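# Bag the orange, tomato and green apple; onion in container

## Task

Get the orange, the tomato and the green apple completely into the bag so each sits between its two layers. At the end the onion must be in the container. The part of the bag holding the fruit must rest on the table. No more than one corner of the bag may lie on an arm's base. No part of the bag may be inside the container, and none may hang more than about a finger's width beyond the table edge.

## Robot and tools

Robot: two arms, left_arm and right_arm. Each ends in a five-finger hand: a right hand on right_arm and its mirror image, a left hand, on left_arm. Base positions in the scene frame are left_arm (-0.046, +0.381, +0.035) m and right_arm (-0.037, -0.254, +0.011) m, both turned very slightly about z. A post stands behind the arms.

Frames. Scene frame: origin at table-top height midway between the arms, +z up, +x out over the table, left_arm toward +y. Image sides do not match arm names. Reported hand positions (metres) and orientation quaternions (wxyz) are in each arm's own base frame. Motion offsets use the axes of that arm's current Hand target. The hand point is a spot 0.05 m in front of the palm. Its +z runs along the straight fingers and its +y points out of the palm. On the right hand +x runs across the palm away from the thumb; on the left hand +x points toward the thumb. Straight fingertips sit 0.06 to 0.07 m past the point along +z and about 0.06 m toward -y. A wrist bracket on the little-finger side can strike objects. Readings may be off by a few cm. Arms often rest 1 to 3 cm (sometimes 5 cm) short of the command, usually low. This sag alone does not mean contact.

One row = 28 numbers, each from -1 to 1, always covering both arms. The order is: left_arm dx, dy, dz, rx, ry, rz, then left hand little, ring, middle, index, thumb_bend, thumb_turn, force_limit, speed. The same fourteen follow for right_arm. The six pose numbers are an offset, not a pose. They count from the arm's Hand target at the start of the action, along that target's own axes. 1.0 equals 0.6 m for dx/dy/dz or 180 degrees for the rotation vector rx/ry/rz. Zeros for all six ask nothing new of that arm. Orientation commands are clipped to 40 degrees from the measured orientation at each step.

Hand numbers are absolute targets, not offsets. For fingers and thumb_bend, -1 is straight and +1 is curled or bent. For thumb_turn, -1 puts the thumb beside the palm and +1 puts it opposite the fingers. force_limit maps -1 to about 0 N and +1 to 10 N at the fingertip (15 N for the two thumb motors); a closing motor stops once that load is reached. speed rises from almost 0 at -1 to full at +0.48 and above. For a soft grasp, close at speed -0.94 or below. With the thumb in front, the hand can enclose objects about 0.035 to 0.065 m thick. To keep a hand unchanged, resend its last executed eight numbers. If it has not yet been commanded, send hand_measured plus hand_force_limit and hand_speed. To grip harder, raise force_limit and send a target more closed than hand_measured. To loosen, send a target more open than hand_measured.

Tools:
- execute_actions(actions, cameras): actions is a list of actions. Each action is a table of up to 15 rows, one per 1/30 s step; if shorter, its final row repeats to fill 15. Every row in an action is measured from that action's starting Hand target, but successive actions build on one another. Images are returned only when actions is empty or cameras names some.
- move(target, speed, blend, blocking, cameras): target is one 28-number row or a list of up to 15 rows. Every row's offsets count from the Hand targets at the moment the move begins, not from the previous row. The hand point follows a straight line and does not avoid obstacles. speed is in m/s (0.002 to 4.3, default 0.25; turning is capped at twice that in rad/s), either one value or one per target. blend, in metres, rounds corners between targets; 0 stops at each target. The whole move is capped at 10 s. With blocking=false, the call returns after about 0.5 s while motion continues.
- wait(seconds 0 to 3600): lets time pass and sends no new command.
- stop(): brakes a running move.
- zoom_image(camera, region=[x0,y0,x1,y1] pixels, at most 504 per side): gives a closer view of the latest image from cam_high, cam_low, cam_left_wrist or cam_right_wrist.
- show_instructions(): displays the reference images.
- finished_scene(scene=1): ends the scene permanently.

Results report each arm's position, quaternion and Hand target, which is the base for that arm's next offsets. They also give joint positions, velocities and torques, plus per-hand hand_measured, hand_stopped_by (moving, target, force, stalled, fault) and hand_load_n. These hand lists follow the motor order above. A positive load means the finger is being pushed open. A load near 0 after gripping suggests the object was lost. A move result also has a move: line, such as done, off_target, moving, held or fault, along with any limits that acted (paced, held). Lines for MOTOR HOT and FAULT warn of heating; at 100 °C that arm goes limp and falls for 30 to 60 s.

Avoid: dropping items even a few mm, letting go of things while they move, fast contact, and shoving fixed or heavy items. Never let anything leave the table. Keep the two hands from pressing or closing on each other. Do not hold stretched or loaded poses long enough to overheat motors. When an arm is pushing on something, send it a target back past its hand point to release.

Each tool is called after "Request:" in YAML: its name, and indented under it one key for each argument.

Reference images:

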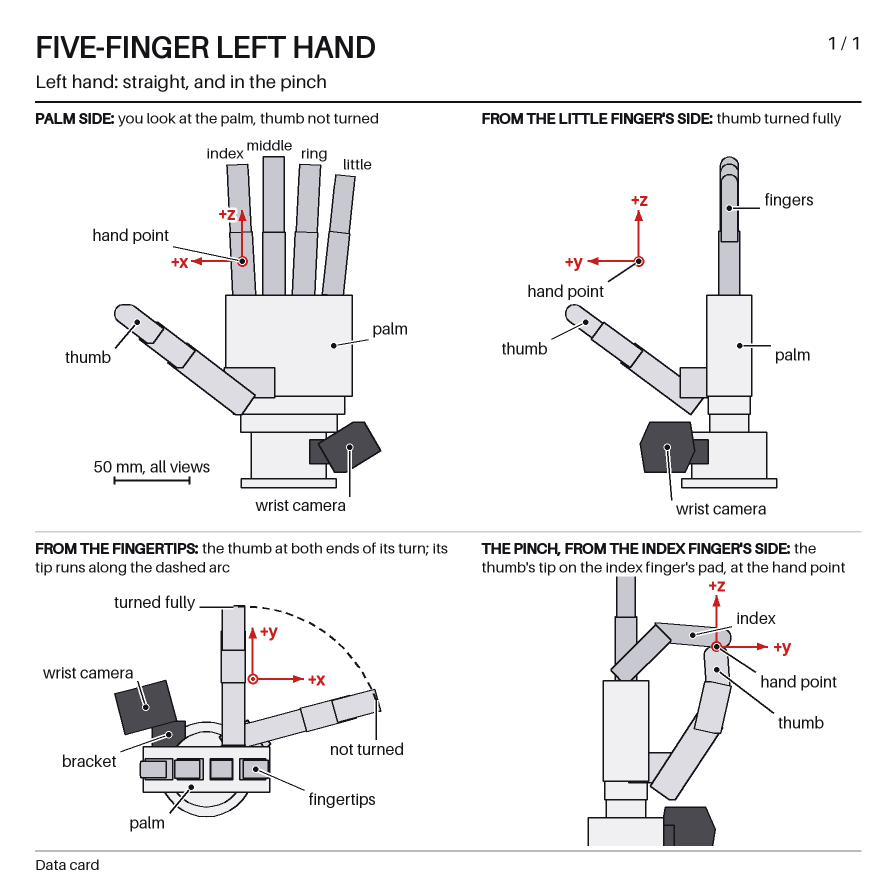

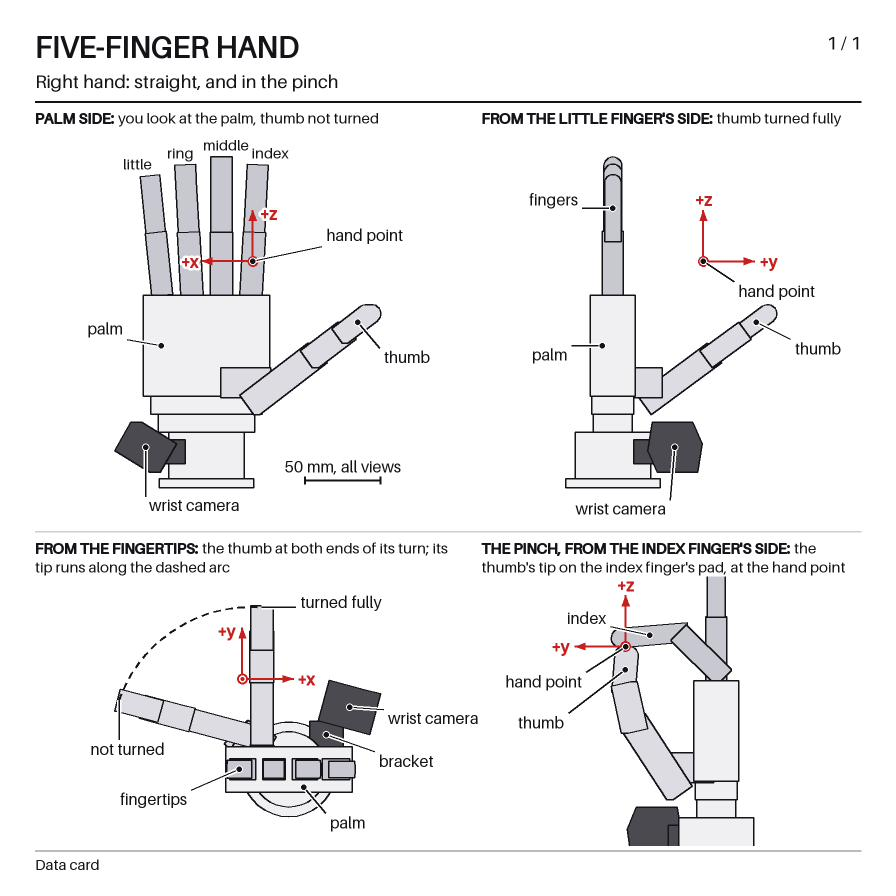

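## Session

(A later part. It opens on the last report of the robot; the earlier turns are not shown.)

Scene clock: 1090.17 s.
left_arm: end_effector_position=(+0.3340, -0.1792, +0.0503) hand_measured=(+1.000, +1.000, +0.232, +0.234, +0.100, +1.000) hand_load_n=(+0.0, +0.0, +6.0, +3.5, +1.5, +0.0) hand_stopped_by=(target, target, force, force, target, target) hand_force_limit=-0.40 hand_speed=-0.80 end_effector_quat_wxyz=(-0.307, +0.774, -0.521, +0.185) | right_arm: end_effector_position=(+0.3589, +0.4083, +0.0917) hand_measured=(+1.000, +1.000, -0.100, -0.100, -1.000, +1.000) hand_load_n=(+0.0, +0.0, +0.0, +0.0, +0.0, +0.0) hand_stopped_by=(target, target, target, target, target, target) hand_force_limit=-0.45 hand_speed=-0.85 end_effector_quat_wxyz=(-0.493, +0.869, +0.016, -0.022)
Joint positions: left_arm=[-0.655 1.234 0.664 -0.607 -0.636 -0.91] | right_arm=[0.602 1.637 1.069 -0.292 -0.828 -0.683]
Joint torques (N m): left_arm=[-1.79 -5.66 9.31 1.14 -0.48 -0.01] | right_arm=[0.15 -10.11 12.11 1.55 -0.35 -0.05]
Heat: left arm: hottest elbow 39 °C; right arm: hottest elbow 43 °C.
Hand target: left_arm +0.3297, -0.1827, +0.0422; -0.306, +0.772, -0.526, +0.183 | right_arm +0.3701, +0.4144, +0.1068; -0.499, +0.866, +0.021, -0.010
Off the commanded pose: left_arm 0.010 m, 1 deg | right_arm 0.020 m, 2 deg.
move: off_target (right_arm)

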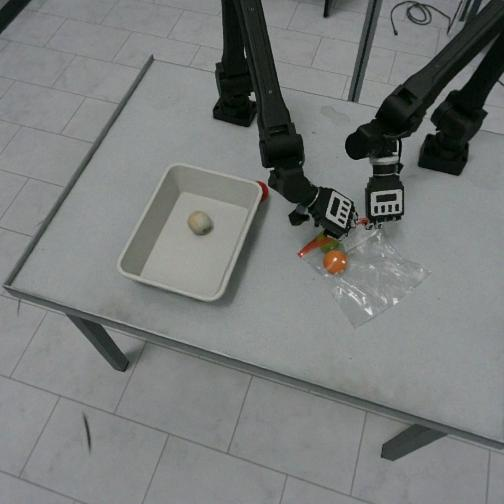

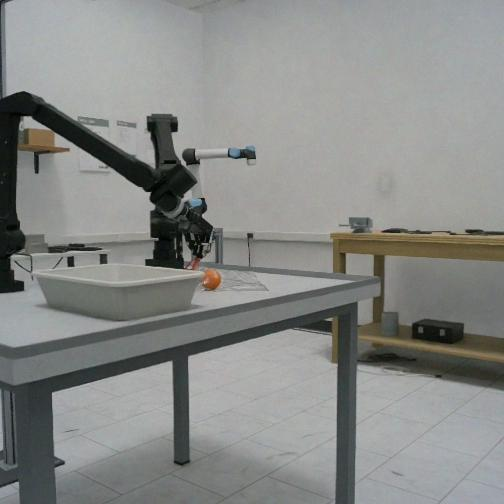

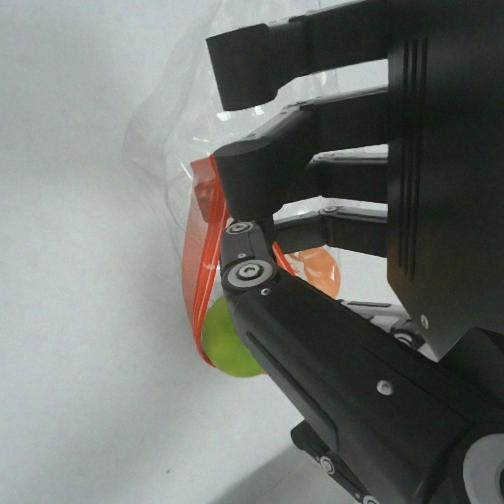

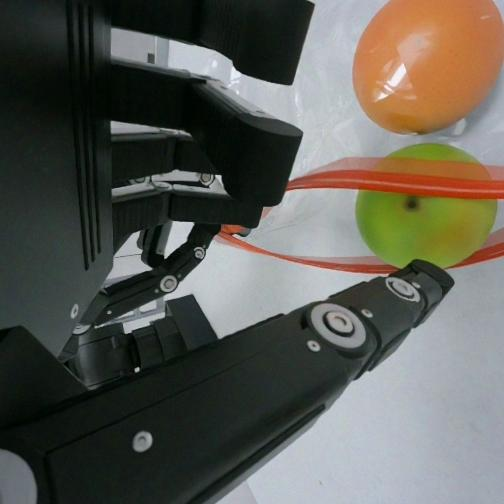

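Request:
move:
  target:
    - [0,0,0,0,0,0,1,1,0.25,0.25,0.1,1,-0.4,-0.8,-0.0587,0.047,-0.1815,0,0,0,1,1,-0.1,-0.1,-1,1,-0.45,-0.85]
  speed: 0.1
  cameras: ["all"]

Request:
zoom_image:
  camera: "cam_high"
  region: [280, 180, 440, 340]

Scene clock: 1092.87 s.
left_arm: end_effector_position=(+0.3340, -0.1792, +0.0503) hand_measured=(+1.000, +1.000, +0.232, +0.234, +0.100, +1.000) hand_load_n=(+0.0, +0.0, +5.5, +3.5, +1.5, -0.5) hand_stopped_by=(target, target, force, force, target, target) hand_force_limit=-0.40 hand_speed=-0.80 end_effector_quat_wxyz=(-0.307, +0.774, -0.521, +0.185) | right_arm: end_effector_position=(+0.3420, +0.3078, +0.1383) hand_measured=(+1.000, +1.000, -0.100, -0.100, -1.000, +1.000) hand_load_n=(+0.0, +0.0, +0.0, +0.0, +0.0, +0.0) hand_stopped_by=(target, target, target, target, target, target) hand_force_limit=-0.45 hand_speed=-0.85 end_effector_quat_wxyz=(-0.500, +0.865, +0.022, -0.008)
Joint positions: left_arm=[-0.655 1.234 0.664 -0.607 -0.636 -0.91] | right_arm=[0.426 1.415 0.967 -0.546 -0.933 -0.898]
Joint torques (N m): left_arm=[-1.79 -5.6 9.29 1.14 -0.48 -0.01] | right_arm=[-0.03 -7.53 8.84 1.33 -0.61 -0.12]
Heat: left arm: hottest elbow 38 °C; right arm: hottest elbow 43 °C.
Hand target: left_arm +0.3297, -0.1827, +0.0422; -0.306, +0.772, -0.526, +0.183 | right_arm +0.3399, +0.3046, +0.1369; -0.499, +0.866, +0.021, -0.010
Off the commanded pose: left_arm 0.010 m, 1 deg | right_arm 0.004 m, 0 deg.
move: done

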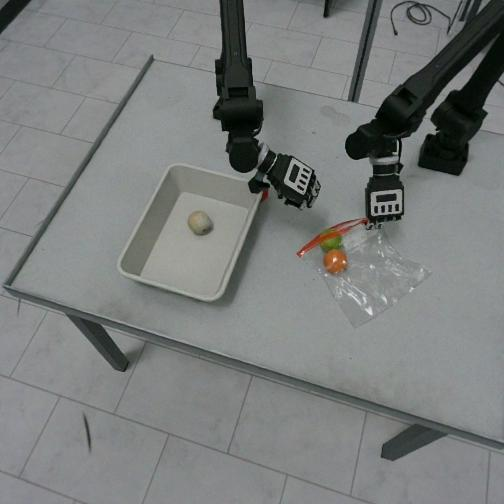

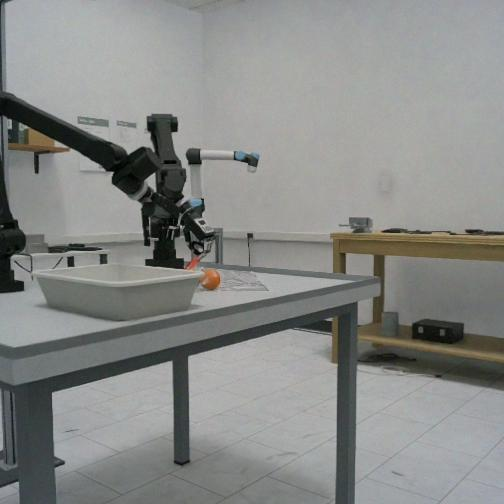

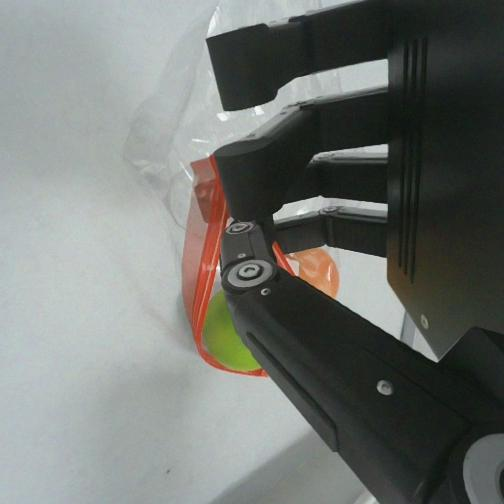

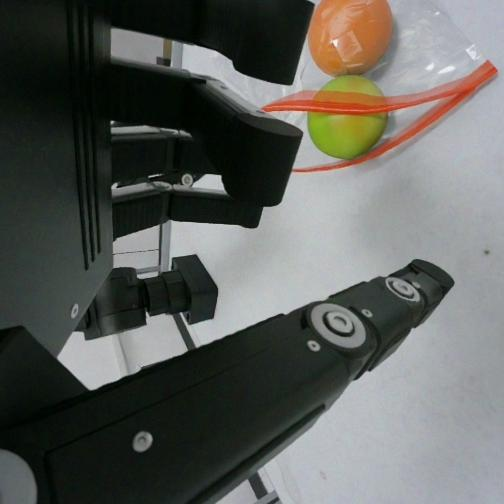

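Scaled by 3.150.

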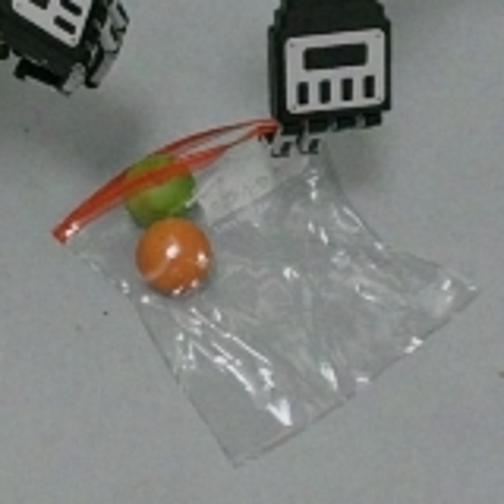

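Request:
move:
  target:
    - [-0.0070,-0.1197,-0.1341,0,0,0,1,1,0.25,0.25,0.1,1,-0.4,-0.8,0,0,0,0,0,0,1,1,-0.1,-0.1,-1,1,-0.45,-0.85]
  speed: 0.03
  cameras: ["all"]

Request:
zoom_image:
  camera: "cam_high"
  region: [280, 180, 440, 340]

Scene clock: 1097.67 s.
left_arm: end_effector_position=(+0.3183, -0.1671, +0.1241) hand_measured=(+1.000, +1.000, +0.232, +0.234, +0.100, +1.000) hand_load_n=(+0.0, +0.0, +5.5, +3.5, +2.0, +0.0) hand_stopped_by=(target, target, force, force, target, target) hand_force_limit=-0.40 hand_speed=-0.80 end_effector_quat_wxyz=(-0.309, +0.773, -0.532, +0.155) | right_arm: end_effector_position=(+0.3420, +0.3078, +0.1382) hand_measured=(+1.000, +1.000, -0.100, -0.100, -1.000, +1.000) hand_load_n=(+0.0, +0.0, +0.0, +0.0, +0.0, +0.0) hand_stopped_by=(target, target, target, target, target, target) hand_force_limit=-0.45 hand_speed=-0.85 end_effector_quat_wxyz=(-0.500, +0.865, +0.022, -0.008)
Joint positions: left_arm=[-0.655 1.113 0.802 -0.931 -0.636 -0.91] | right_arm=[0.426 1.415 0.967 -0.546 -0.933 -0.899]
Joint torques (N m): left_arm=[-1.73 -6.77 15.79 0.12 -0.45 0] | right_arm=[-0.09 -7.47 8.84 1.33 -0.61 -0.12]
Heat: left arm: hottest elbow 39 °C; right arm: hottest elbow 43 °C.
Hand target: left_arm +0.3298, -0.1826, +0.1500; -0.306, +0.772, -0.526, +0.183 | right_arm +0.3399, +0.3046, +0.1369; -0.499, +0.866, +0.021, -0.010
Off the commanded pose: left_arm 0.032 m, 3 deg | right_arm 0.004 m, 0 deg.
move: off_target (left_arm)

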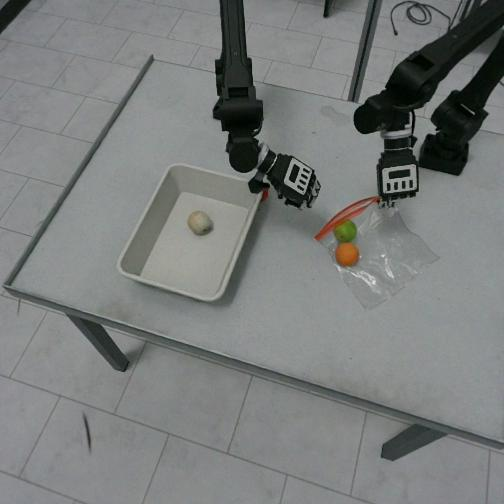

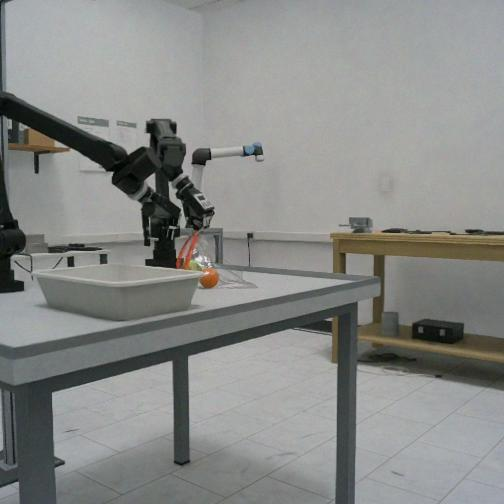

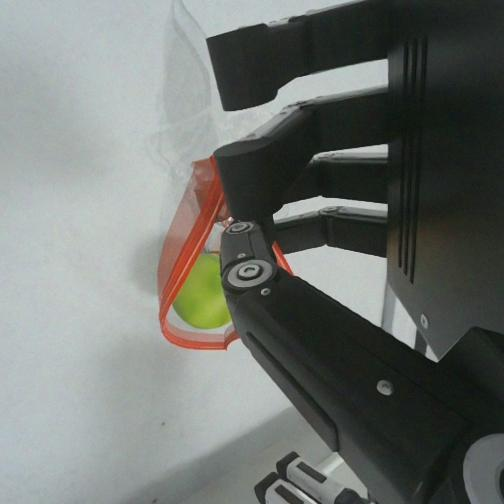

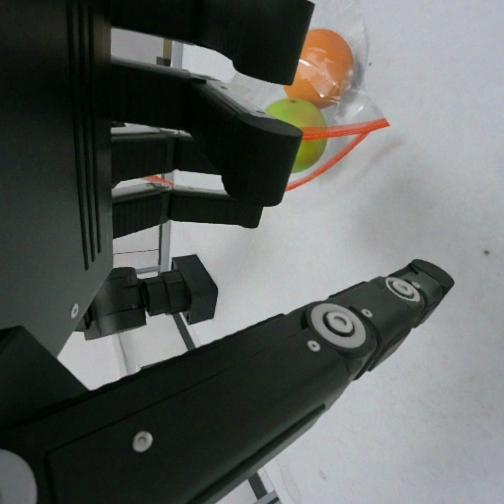

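Scaled by 3.150.

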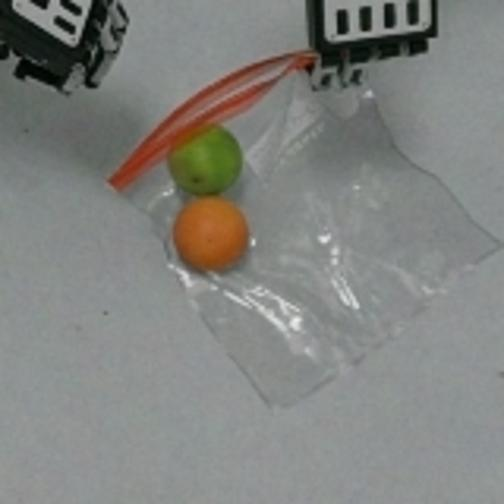

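Request:
move:
  target:
    - [-0.0233,0.1568,0.1027,0.0043,0.0739,0.0828,1,1,0.25,0.25,0.1,1,-0.4,-0.8,0,0,0,0,0,0,1,1,-0.1,-0.1,-1,1,-0.45,-0.85]
  speed: 0.04
  cameras: ["all"]

Request:
zoom_image:
  camera: "cam_high"
  region: [280, 180, 440, 340]

Scene clock: 1111.87 s.
left_arm: end_effector_position=(+0.2953, -0.1818, +0.0453) hand_measured=(+1.000, +1.000, +0.232, +0.234, +0.100, +1.000) hand_load_n=(+0.0, +0.0, +5.5, +3.5, +2.0, -0.5) hand_stopped_by=(target, target, force, force, target, target) hand_force_limit=-0.40 hand_speed=-0.80 end_effector_quat_wxyz=(-0.268, +0.669, -0.653, +0.234) | right_arm: end_effector_position=(+0.3420, +0.3078, +0.1382) hand_measured=(+1.000, +1.000, -0.100, -0.100, -1.000, +1.000) hand_load_n=(+0.0, +0.0, +0.0, +0.0, +0.0, +0.0) hand_stopped_by=(target, target, target, target, target, target) hand_force_limit=-0.45 hand_speed=-0.85 end_effector_quat_wxyz=(-0.500, +0.865, +0.022, -0.008)
Joint positions: left_arm=[-0.652 1.072 0.514 -0.428 -0.46 -0.535] | right_arm=[0.426 1.415 0.967 -0.546 -0.933 -0.899]
Joint torques (N m): left_arm=[0.09 -4.95 9.62 1.52 -0.18 0.12] | right_arm=[-0.03 -7.47 8.84 1.33 -0.61 -0.12]
Heat: left arm: hottest elbow 39 °C; right arm: hottest elbow 42 °C.
Hand target: left_arm +0.2958, -0.1769, +0.0422; -0.269, +0.670, -0.652, +0.233 | right_arm +0.3399, +0.3046, +0.1369; -0.499, +0.866, +0.021, -0.010
Off the commanded pose: left_arm 0.006 m, 0 deg | right_arm 0.004 m, 0 deg.
move: done

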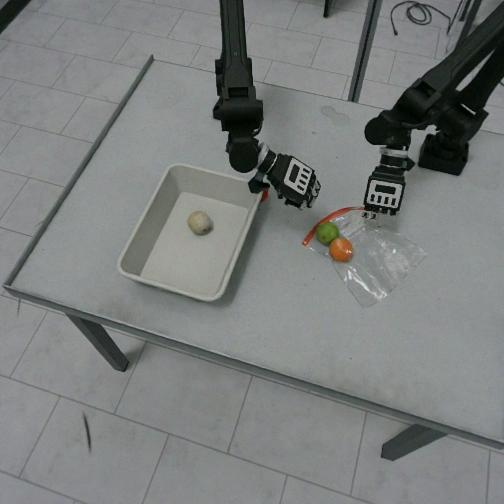

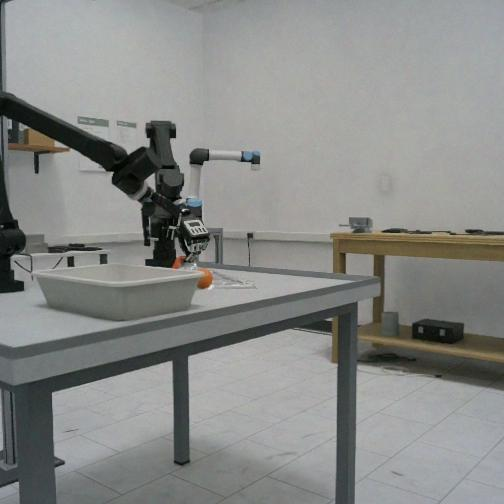

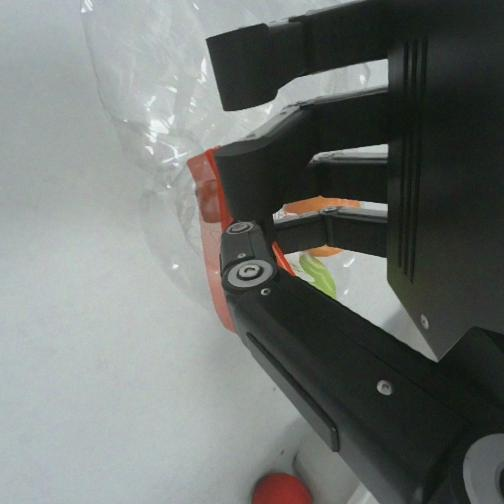

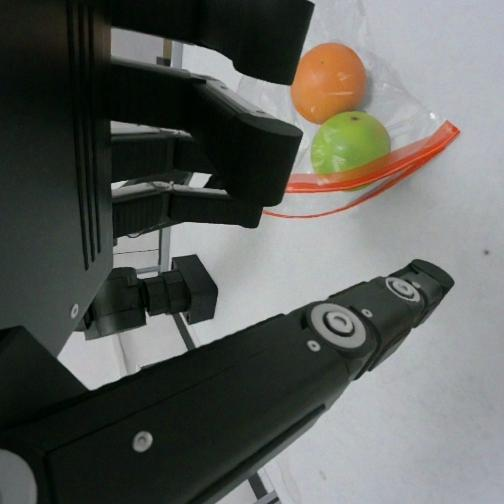

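Scaled by 3.150.

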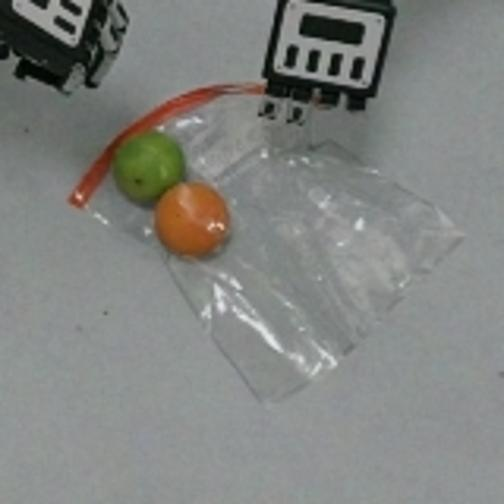

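Request:
move:
  target:
    - [0,0,0,0.0043,0.0739,0.0828,1,1,0.25,0.25,0.1,1,-0.4,-0.8,0,0,0,0,0,0,1,1,-0.1,-0.1,-1,1,-0.45,-0.85]
  speed: 0.1
  cameras: ["all"]

Request:
zoom_image:
  camera: "cam_high"
  region: [280, 180, 440, 340]

Scene clock: 1117.13 s.
left_arm: end_effector_position=(+0.2948, -0.1820, +0.0427) hand_measured=(+1.000, +1.000, +0.232, +0.234, +0.100, +1.000) hand_load_n=(+0.0, +0.0, +5.5, +3.5, +2.0, +0.0) hand_stopped_by=(target, target, force, force, target, target) hand_force_limit=-0.40 hand_speed=-0.80 end_effector_quat_wxyz=(+0.220, -0.546, +0.761, -0.273) | right_arm: end_effector_position=(+0.3420, +0.3078, +0.1382) hand_measured=(+1.000, +1.000, -0.100, -0.100, -1.000, +1.000) hand_load_n=(+0.0, +0.0, +0.0, -0.5, +0.0, +0.0) hand_stopped_by=(target, target, target, target, target, target) hand_force_limit=-0.45 hand_speed=-0.85 end_effector_quat_wxyz=(-0.500, +0.865, +0.022, -0.008)
Joint positions: left_arm=[-0.538 1.049 0.479 -0.302 -0.175 -0.148] | right_arm=[0.426 1.415 0.967 -0.546 -0.933 -0.899]
Joint torques (N m): left_arm=[0.21 -5.54 9.68 1.76 0.02 0.14] | right_arm=[-0.03 -7.47 8.83 1.33 -0.61 -0.12]
Heat: left arm: hottest elbow 39 °C; right arm: hottest elbow 42 °C.
Hand target: left_arm +0.2958, -0.1769, +0.0421; +0.225, -0.546, +0.758, -0.276 | right_arm +0.3399, +0.3046, +0.1369; -0.499, +0.866, +0.021, -0.010
Off the commanded pose: left_arm 0.005 m, 1 deg | right_arm 0.004 m, 0 deg.
move: done

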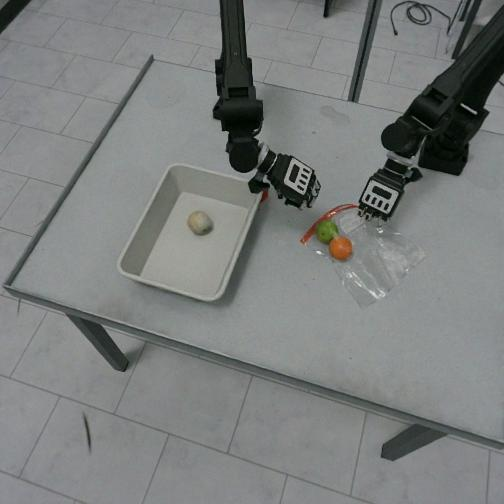

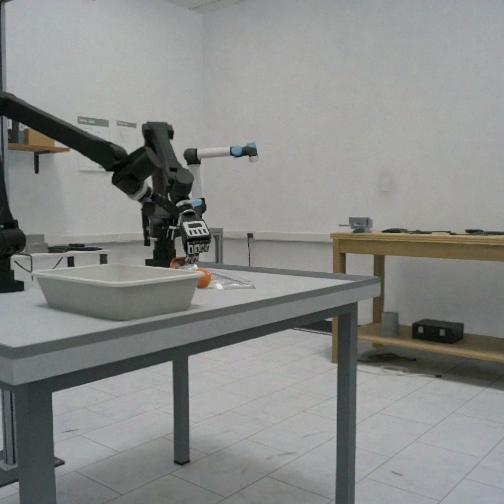

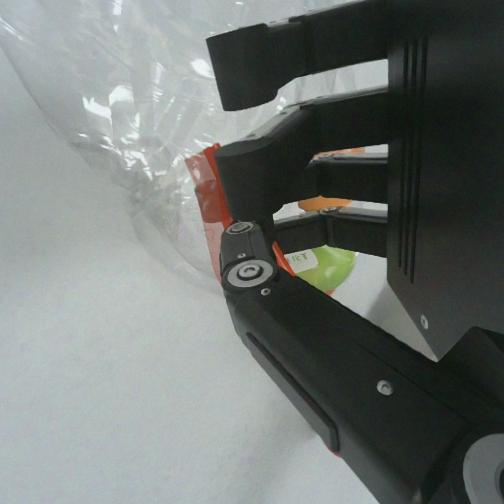

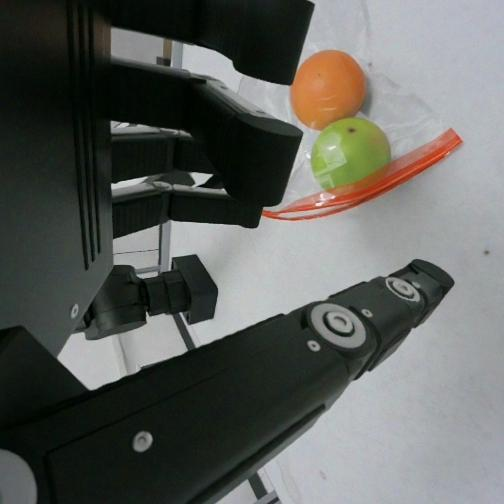

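Scaled by 3.150.

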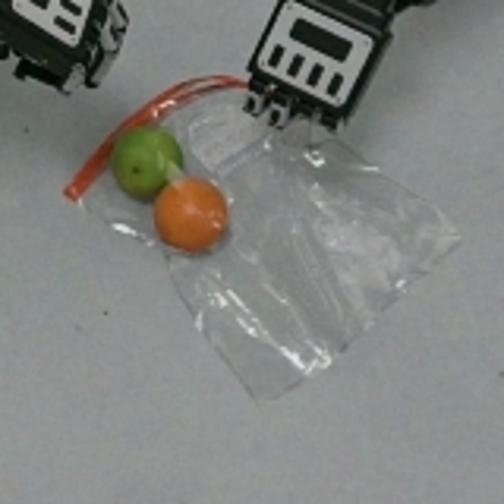

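Request:
move:
  target:
    - [0.0,0.0,0.0,-0.0065,-0.1108,-0.1242,1,1,0.25,0.25,0.1,1,-0.4,-0.8,0,0,0,0,0,0,1,1,-0.1,-0.1,-1,1,-0.45,-0.85]
  speed: 0.1
  cameras: ["all"]

Request:
zoom_image:
  camera: "cam_high"
  region: [280, 180, 440, 340]

Scene clock: 1121.53 s.
left_arm: end_effector_position=(+0.2829, -0.1607, +0.0277) hand_measured=(+1.000, +1.000, +0.232, +0.234, +0.100, +1.000) hand_load_n=(+0.0, +0.0, +6.0, +3.5, +2.0, -0.5) hand_stopped_by=(target, target, force, force, target, target) hand_force_limit=-0.40 hand_speed=-0.80 end_effector_quat_wxyz=(-0.290, +0.725, -0.594, +0.194) | right_arm: end_effector_position=(+0.3420, +0.3078, +0.1382) hand_measured=(+1.000, +1.000, -0.100, -0.100, -1.000, +1.000) hand_load_n=(+0.0, +0.0, +0.0, +0.0, +0.0, +0.0) hand_stopped_by=(target, target, target, target, target, target) hand_force_limit=-0.45 hand_speed=-0.85 end_effector_quat_wxyz=(-0.500, +0.865, +0.022, -0.008)
Joint positions: left_arm=[-0.673 1.093 0.493 -0.515 -0.568 -0.736] | right_arm=[0.426 1.415 0.967 -0.546 -0.933 -0.899]
Joint torques (N m): left_arm=[-1.85 -3.55 14.34 0.32 -0.47 -0.04] | right_arm=[-0.03 -7.47 8.84 1.33 -0.61 -0.13]
Heat: left arm: hottest elbow 39 °C; right arm: hottest elbow 42 °C.
Hand target: left_arm +0.2958, -0.1768, +0.0421; -0.289, +0.724, -0.591, +0.208 | right_arm +0.3399, +0.3046, +0.1369; -0.499, +0.866, +0.021, -0.010
Off the commanded pose: left_arm 0.025 m, 2 deg | right_arm 0.004 m, 0 deg.
move: off_target (left_arm)

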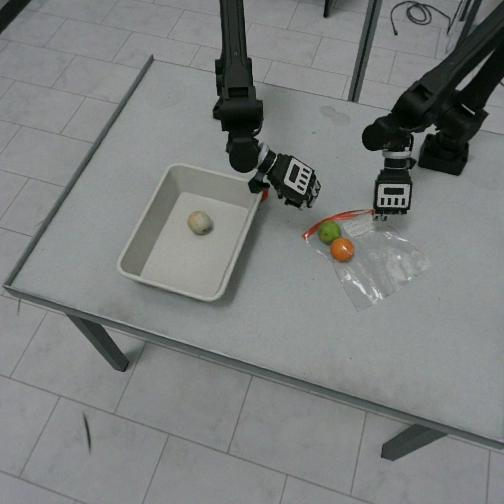

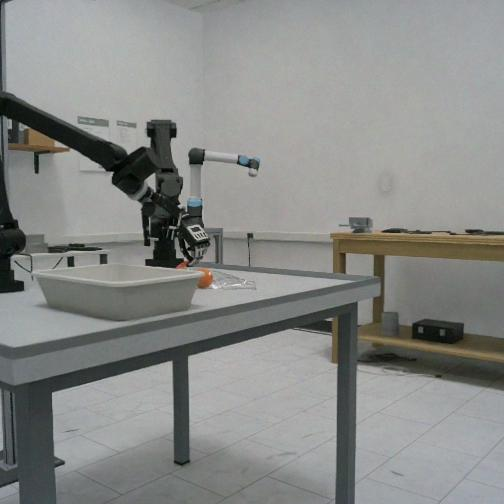

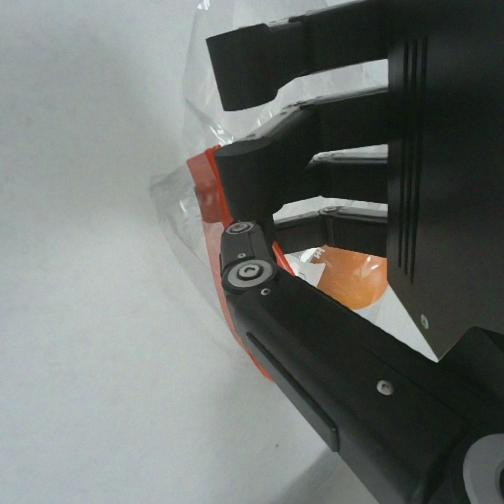

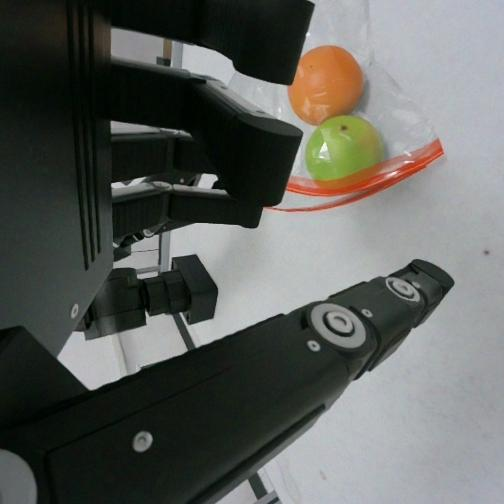

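Scaled by 3.150.

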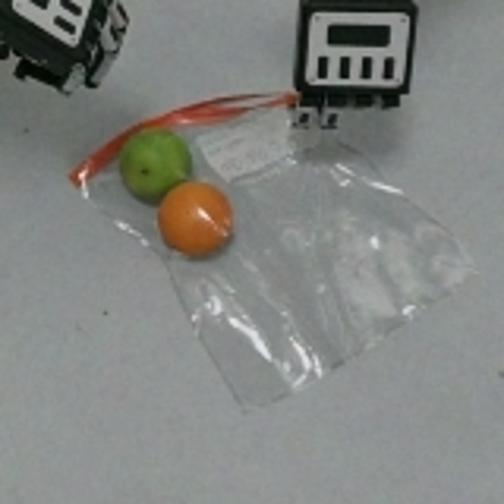

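Request:
move:
  target:
    - [0.0273,-0.1147,-0.0335,-0.0022,-0.0369,-0.0415,1,1,0.25,0.25,0.1,1,-0.4,-0.8,0,0,0,0,0,0,1,1,-0.1,-0.1,-1,1,-0.45,-0.85]
  speed: 0.05
  cameras: ["all"]

Request:
zoom_image:
  camera: "cam_high"
  region: [280, 180, 440, 340]

Scene clock: 1126.50 s.
left_arm: end_effector_position=(+0.3211, -0.1783, +0.0873) hand_measured=(+1.000, +1.000, +0.232, +0.234, +0.100, +1.000) hand_load_n=(+0.0, +0.0, +5.5, +3.5, +2.0, +0.0) hand_stopped_by=(target, target, force, force, target, target) hand_force_limit=-0.40 hand_speed=-0.80 end_effector_quat_wxyz=(-0.306, +0.767, -0.537, +0.171) | right_arm: end_effector_position=(+0.3420, +0.3078, +0.1382) hand_measured=(+1.000, +1.000, -0.100, -0.100, -1.000, +1.000) hand_load_n=(+0.0, +0.0, +0.0, +0.0, +0.0, +0.0) hand_stopped_by=(target, target, target, target, target, target) hand_force_limit=-0.45 hand_speed=-0.85 end_effector_quat_wxyz=(-0.500, +0.865, +0.022, -0.008)
Joint positions: left_arm=[-0.673 1.16 0.726 -0.778 -0.633 -0.904] | right_arm=[0.426 1.415 0.967 -0.546 -0.933 -0.899]
Joint torques (N m): left_arm=[-0.32 -5.01 15.08 0.16 -0.54 -0.02] | right_arm=[-0.09 -7.47 8.84 1.33 -0.61 -0.12]
Heat: left arm: hottest elbow 39 °C; right arm: hottest elbow 42 °C.
Hand target: left_arm +0.3369, -0.1869, +0.1022; -0.306, +0.773, -0.526, +0.182 | right_arm +0.3399, +0.3046, +0.1369; -0.499, +0.866, +0.021, -0.010
Off the commanded pose: left_arm 0.023 m, 2 deg | right_arm 0.004 m, 0 deg.
move: off_target (left_arm)

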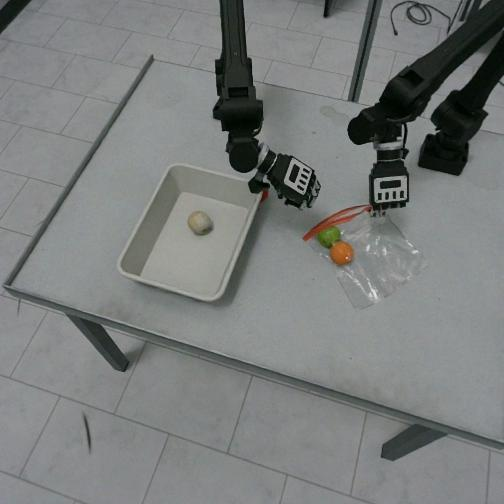

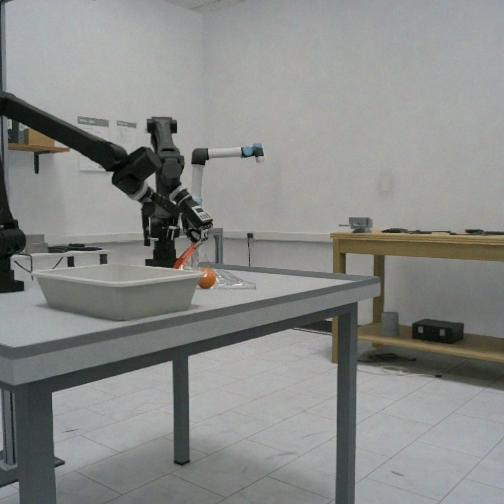

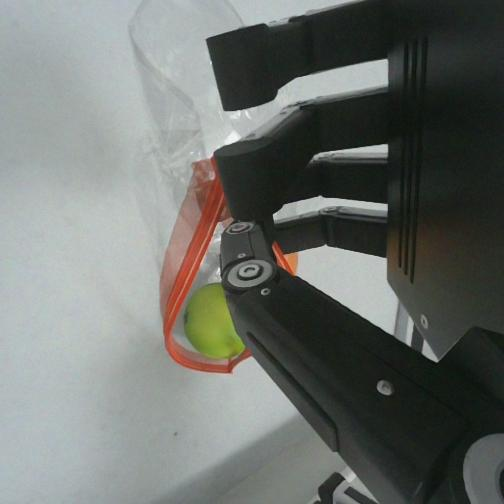

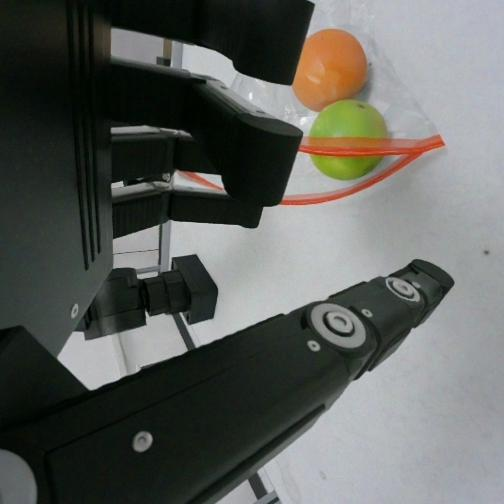

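Scaled by 3.150.

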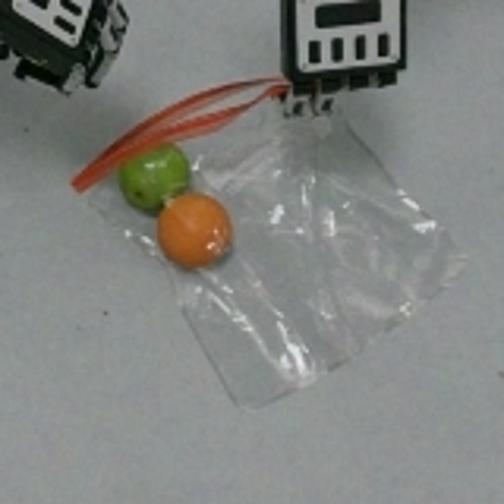

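Request:
move:
  target:
    - [0,0,0,0,0,0,1,1,0.25,0.25,0.1,1,-0.4,-0.8,-0.146,0.0512,-0.0323,-0.0532,0.1812,0.1284,1,1,-1,-1,0.8,1,-0.45,-0.3]
  speed: 0.12
  cameras: ["all"]

Request:
zoom_image:
  camera: "cam_high"
  region: [270, 150, 400, 280]

Scene clock: 1135.57 s.
left_arm: end_effector_position=(+0.3212, -0.1783, +0.0873) hand_measured=(+1.000, +1.000, +0.232, +0.234, +0.100, +1.000) hand_load_n=(+0.0, +0.0, +5.5, +3.5, +1.5, +0.0) hand_stopped_by=(target, target, force, force, target, target) hand_force_limit=-0.40 hand_speed=-0.80 end_effector_quat_wxyz=(-0.306, +0.768, -0.537, +0.171) | right_arm: end_effector_position=(+0.2601, +0.2687, +0.1227) hand_measured=(+1.000, +1.000, -1.000, -1.000, +0.800, +1.000) hand_load_n=(+0.0, +0.5, +0.0, -0.5, +0.0, +0.0) hand_stopped_by=(target, target, target, target, target, target) hand_force_limit=-0.45 hand_speed=-0.30 end_effector_quat_wxyz=(-0.404, +0.857, -0.288, +0.140)
Joint positions: left_arm=[-0.673 1.16 0.726 -0.778 -0.633 -0.905] | right_arm=[0.645 0.95 0.582 -0.337 -0.206 -0.183]
Joint torques (N m): left_arm=[-0.26 -5.07 15.09 0.17 -0.54 -0.03] | right_arm=[1.08 -2.67 9.54 1.94 -0.02 0.02]
Heat: left arm: hottest elbow 41 °C; right arm: hottest elbow 42 °C.
Hand target: left_arm +0.3369, -0.1869, +0.1022; -0.306, +0.773, -0.526, +0.182 | right_arm +0.2541, +0.2683, +0.1199; -0.400, +0.859, -0.289, +0.135
Off the commanded pose: left_arm 0.023 m, 2 deg | right_arm 0.007 m, 1 deg.
move: done

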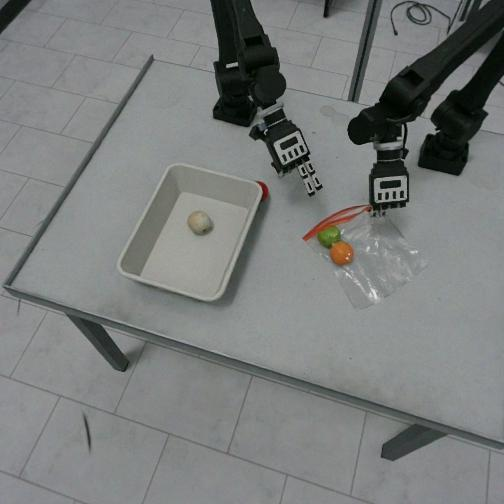

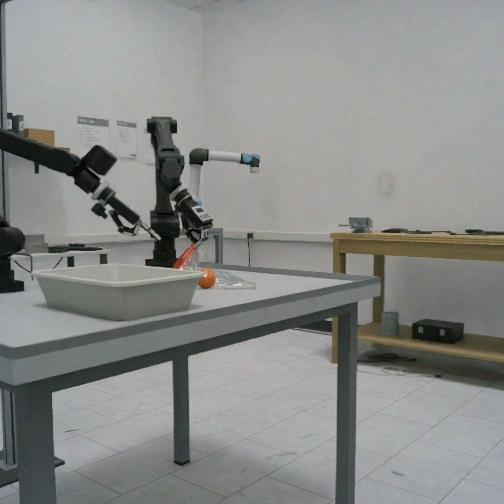

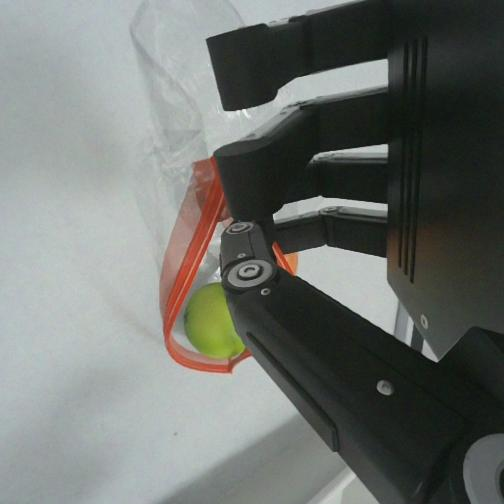

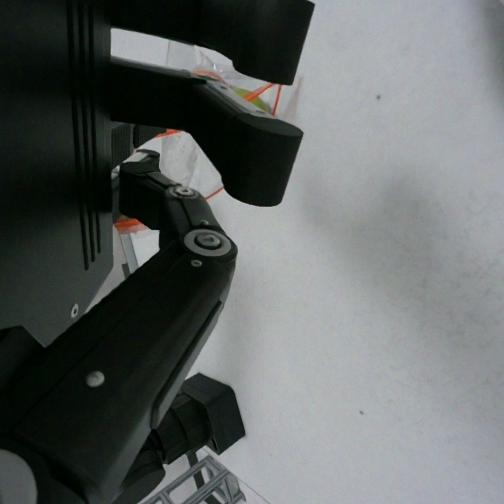

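Scaled by 3.877.

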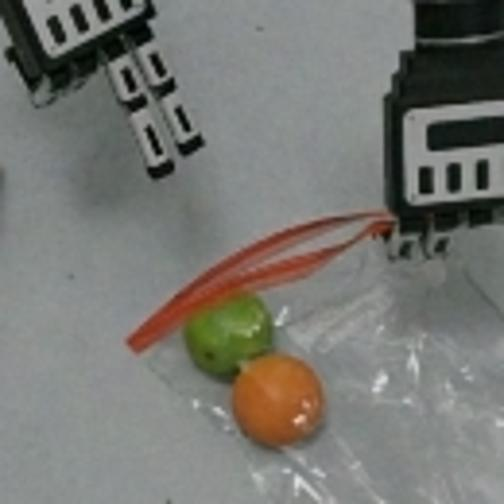

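Request:
move:
  target:
    - [0,0,0,0,0,0,1,1,0.25,0.25,0.1,1,-0.4,-0.8,0.0022,0.0808,0.1212,0,0,0,1,1,-1,-1,0.8,1,-0.45,-0.3]
  speed: 0.08
  cameras: ["all"]

Request:
zoom_image:
  camera: "cam_high"
  region: [270, 150, 400, 280]

Scene clock: 1138.83 s.
left_arm: end_effector_position=(+0.3212, -0.1783, +0.0873) hand_measured=(+1.000, +1.000, +0.232, +0.234, +0.100, +1.000) hand_load_n=(+0.5, +0.0, +5.5, +3.5, +2.0, +0.0) hand_stopped_by=(target, target, force, force, target, target) hand_force_limit=-0.40 hand_speed=-0.80 end_effector_quat_wxyz=(-0.306, +0.768, -0.537, +0.171) | right_arm: end_effector_position=(+0.2720, +0.2837, +0.0384) hand_measured=(+1.000, +1.000, -1.000, -1.000, +0.800, +1.000) hand_load_n=(+0.0, +0.0, +0.0, +0.0, +0.0, +0.0) hand_stopped_by=(target, target, target, target, target, target) hand_force_limit=-0.45 hand_speed=-0.30 end_effector_quat_wxyz=(-0.398, +0.859, -0.290, +0.137)
Joint positions: left_arm=[-0.673 1.16 0.726 -0.778 -0.633 -0.905] | right_arm=[0.662 1.193 0.483 -0.007 -0.192 -0.17]
Joint torques (N m): left_arm=[-0.26 -5.07 15.09 0.17 -0.53 -0.03] | right_arm=[1.14 -3.14 8.17 3.1 -0.01 0.02]
Heat: left arm: hottest elbow 41 °C; right arm: hottest elbow 42 °C.
Hand target: left_arm +0.3369, -0.1870, +0.1022; -0.306, +0.773, -0.526, +0.182 | right_arm +0.2699, +0.2870, +0.0360; -0.400, +0.859, -0.289, +0.135
Off the commanded pose: left_arm 0.023 m, 2 deg | right_arm 0.005 m, 0 deg.
move: done

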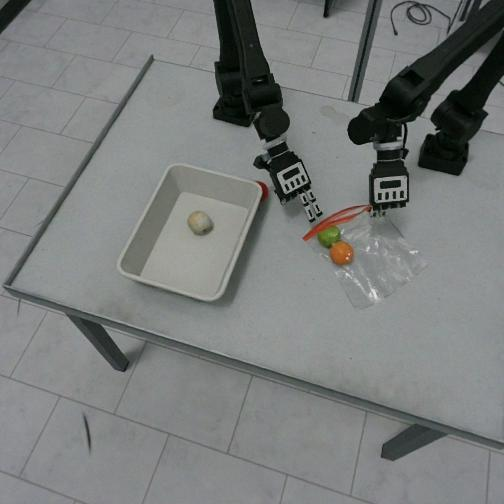

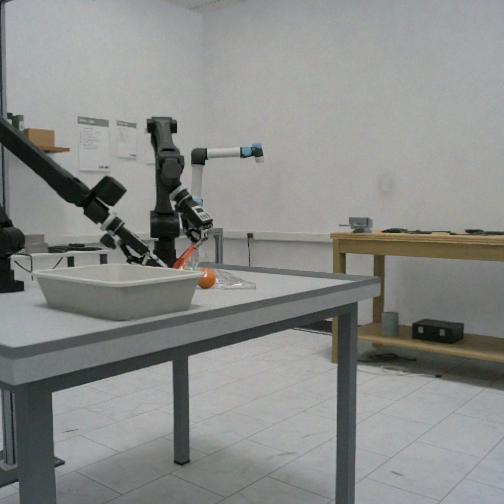

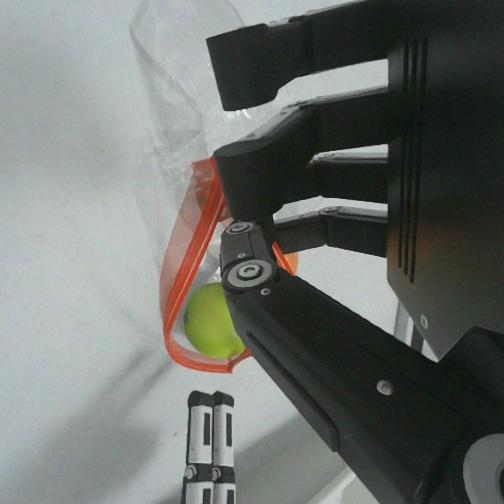

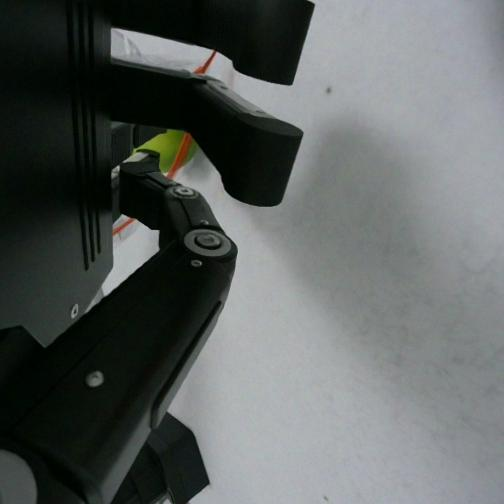

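Scaled by 3.877.

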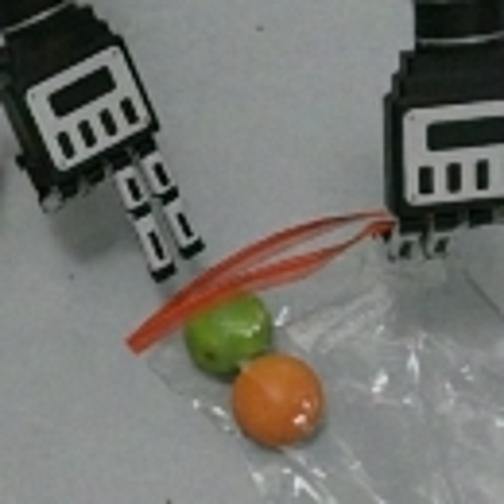

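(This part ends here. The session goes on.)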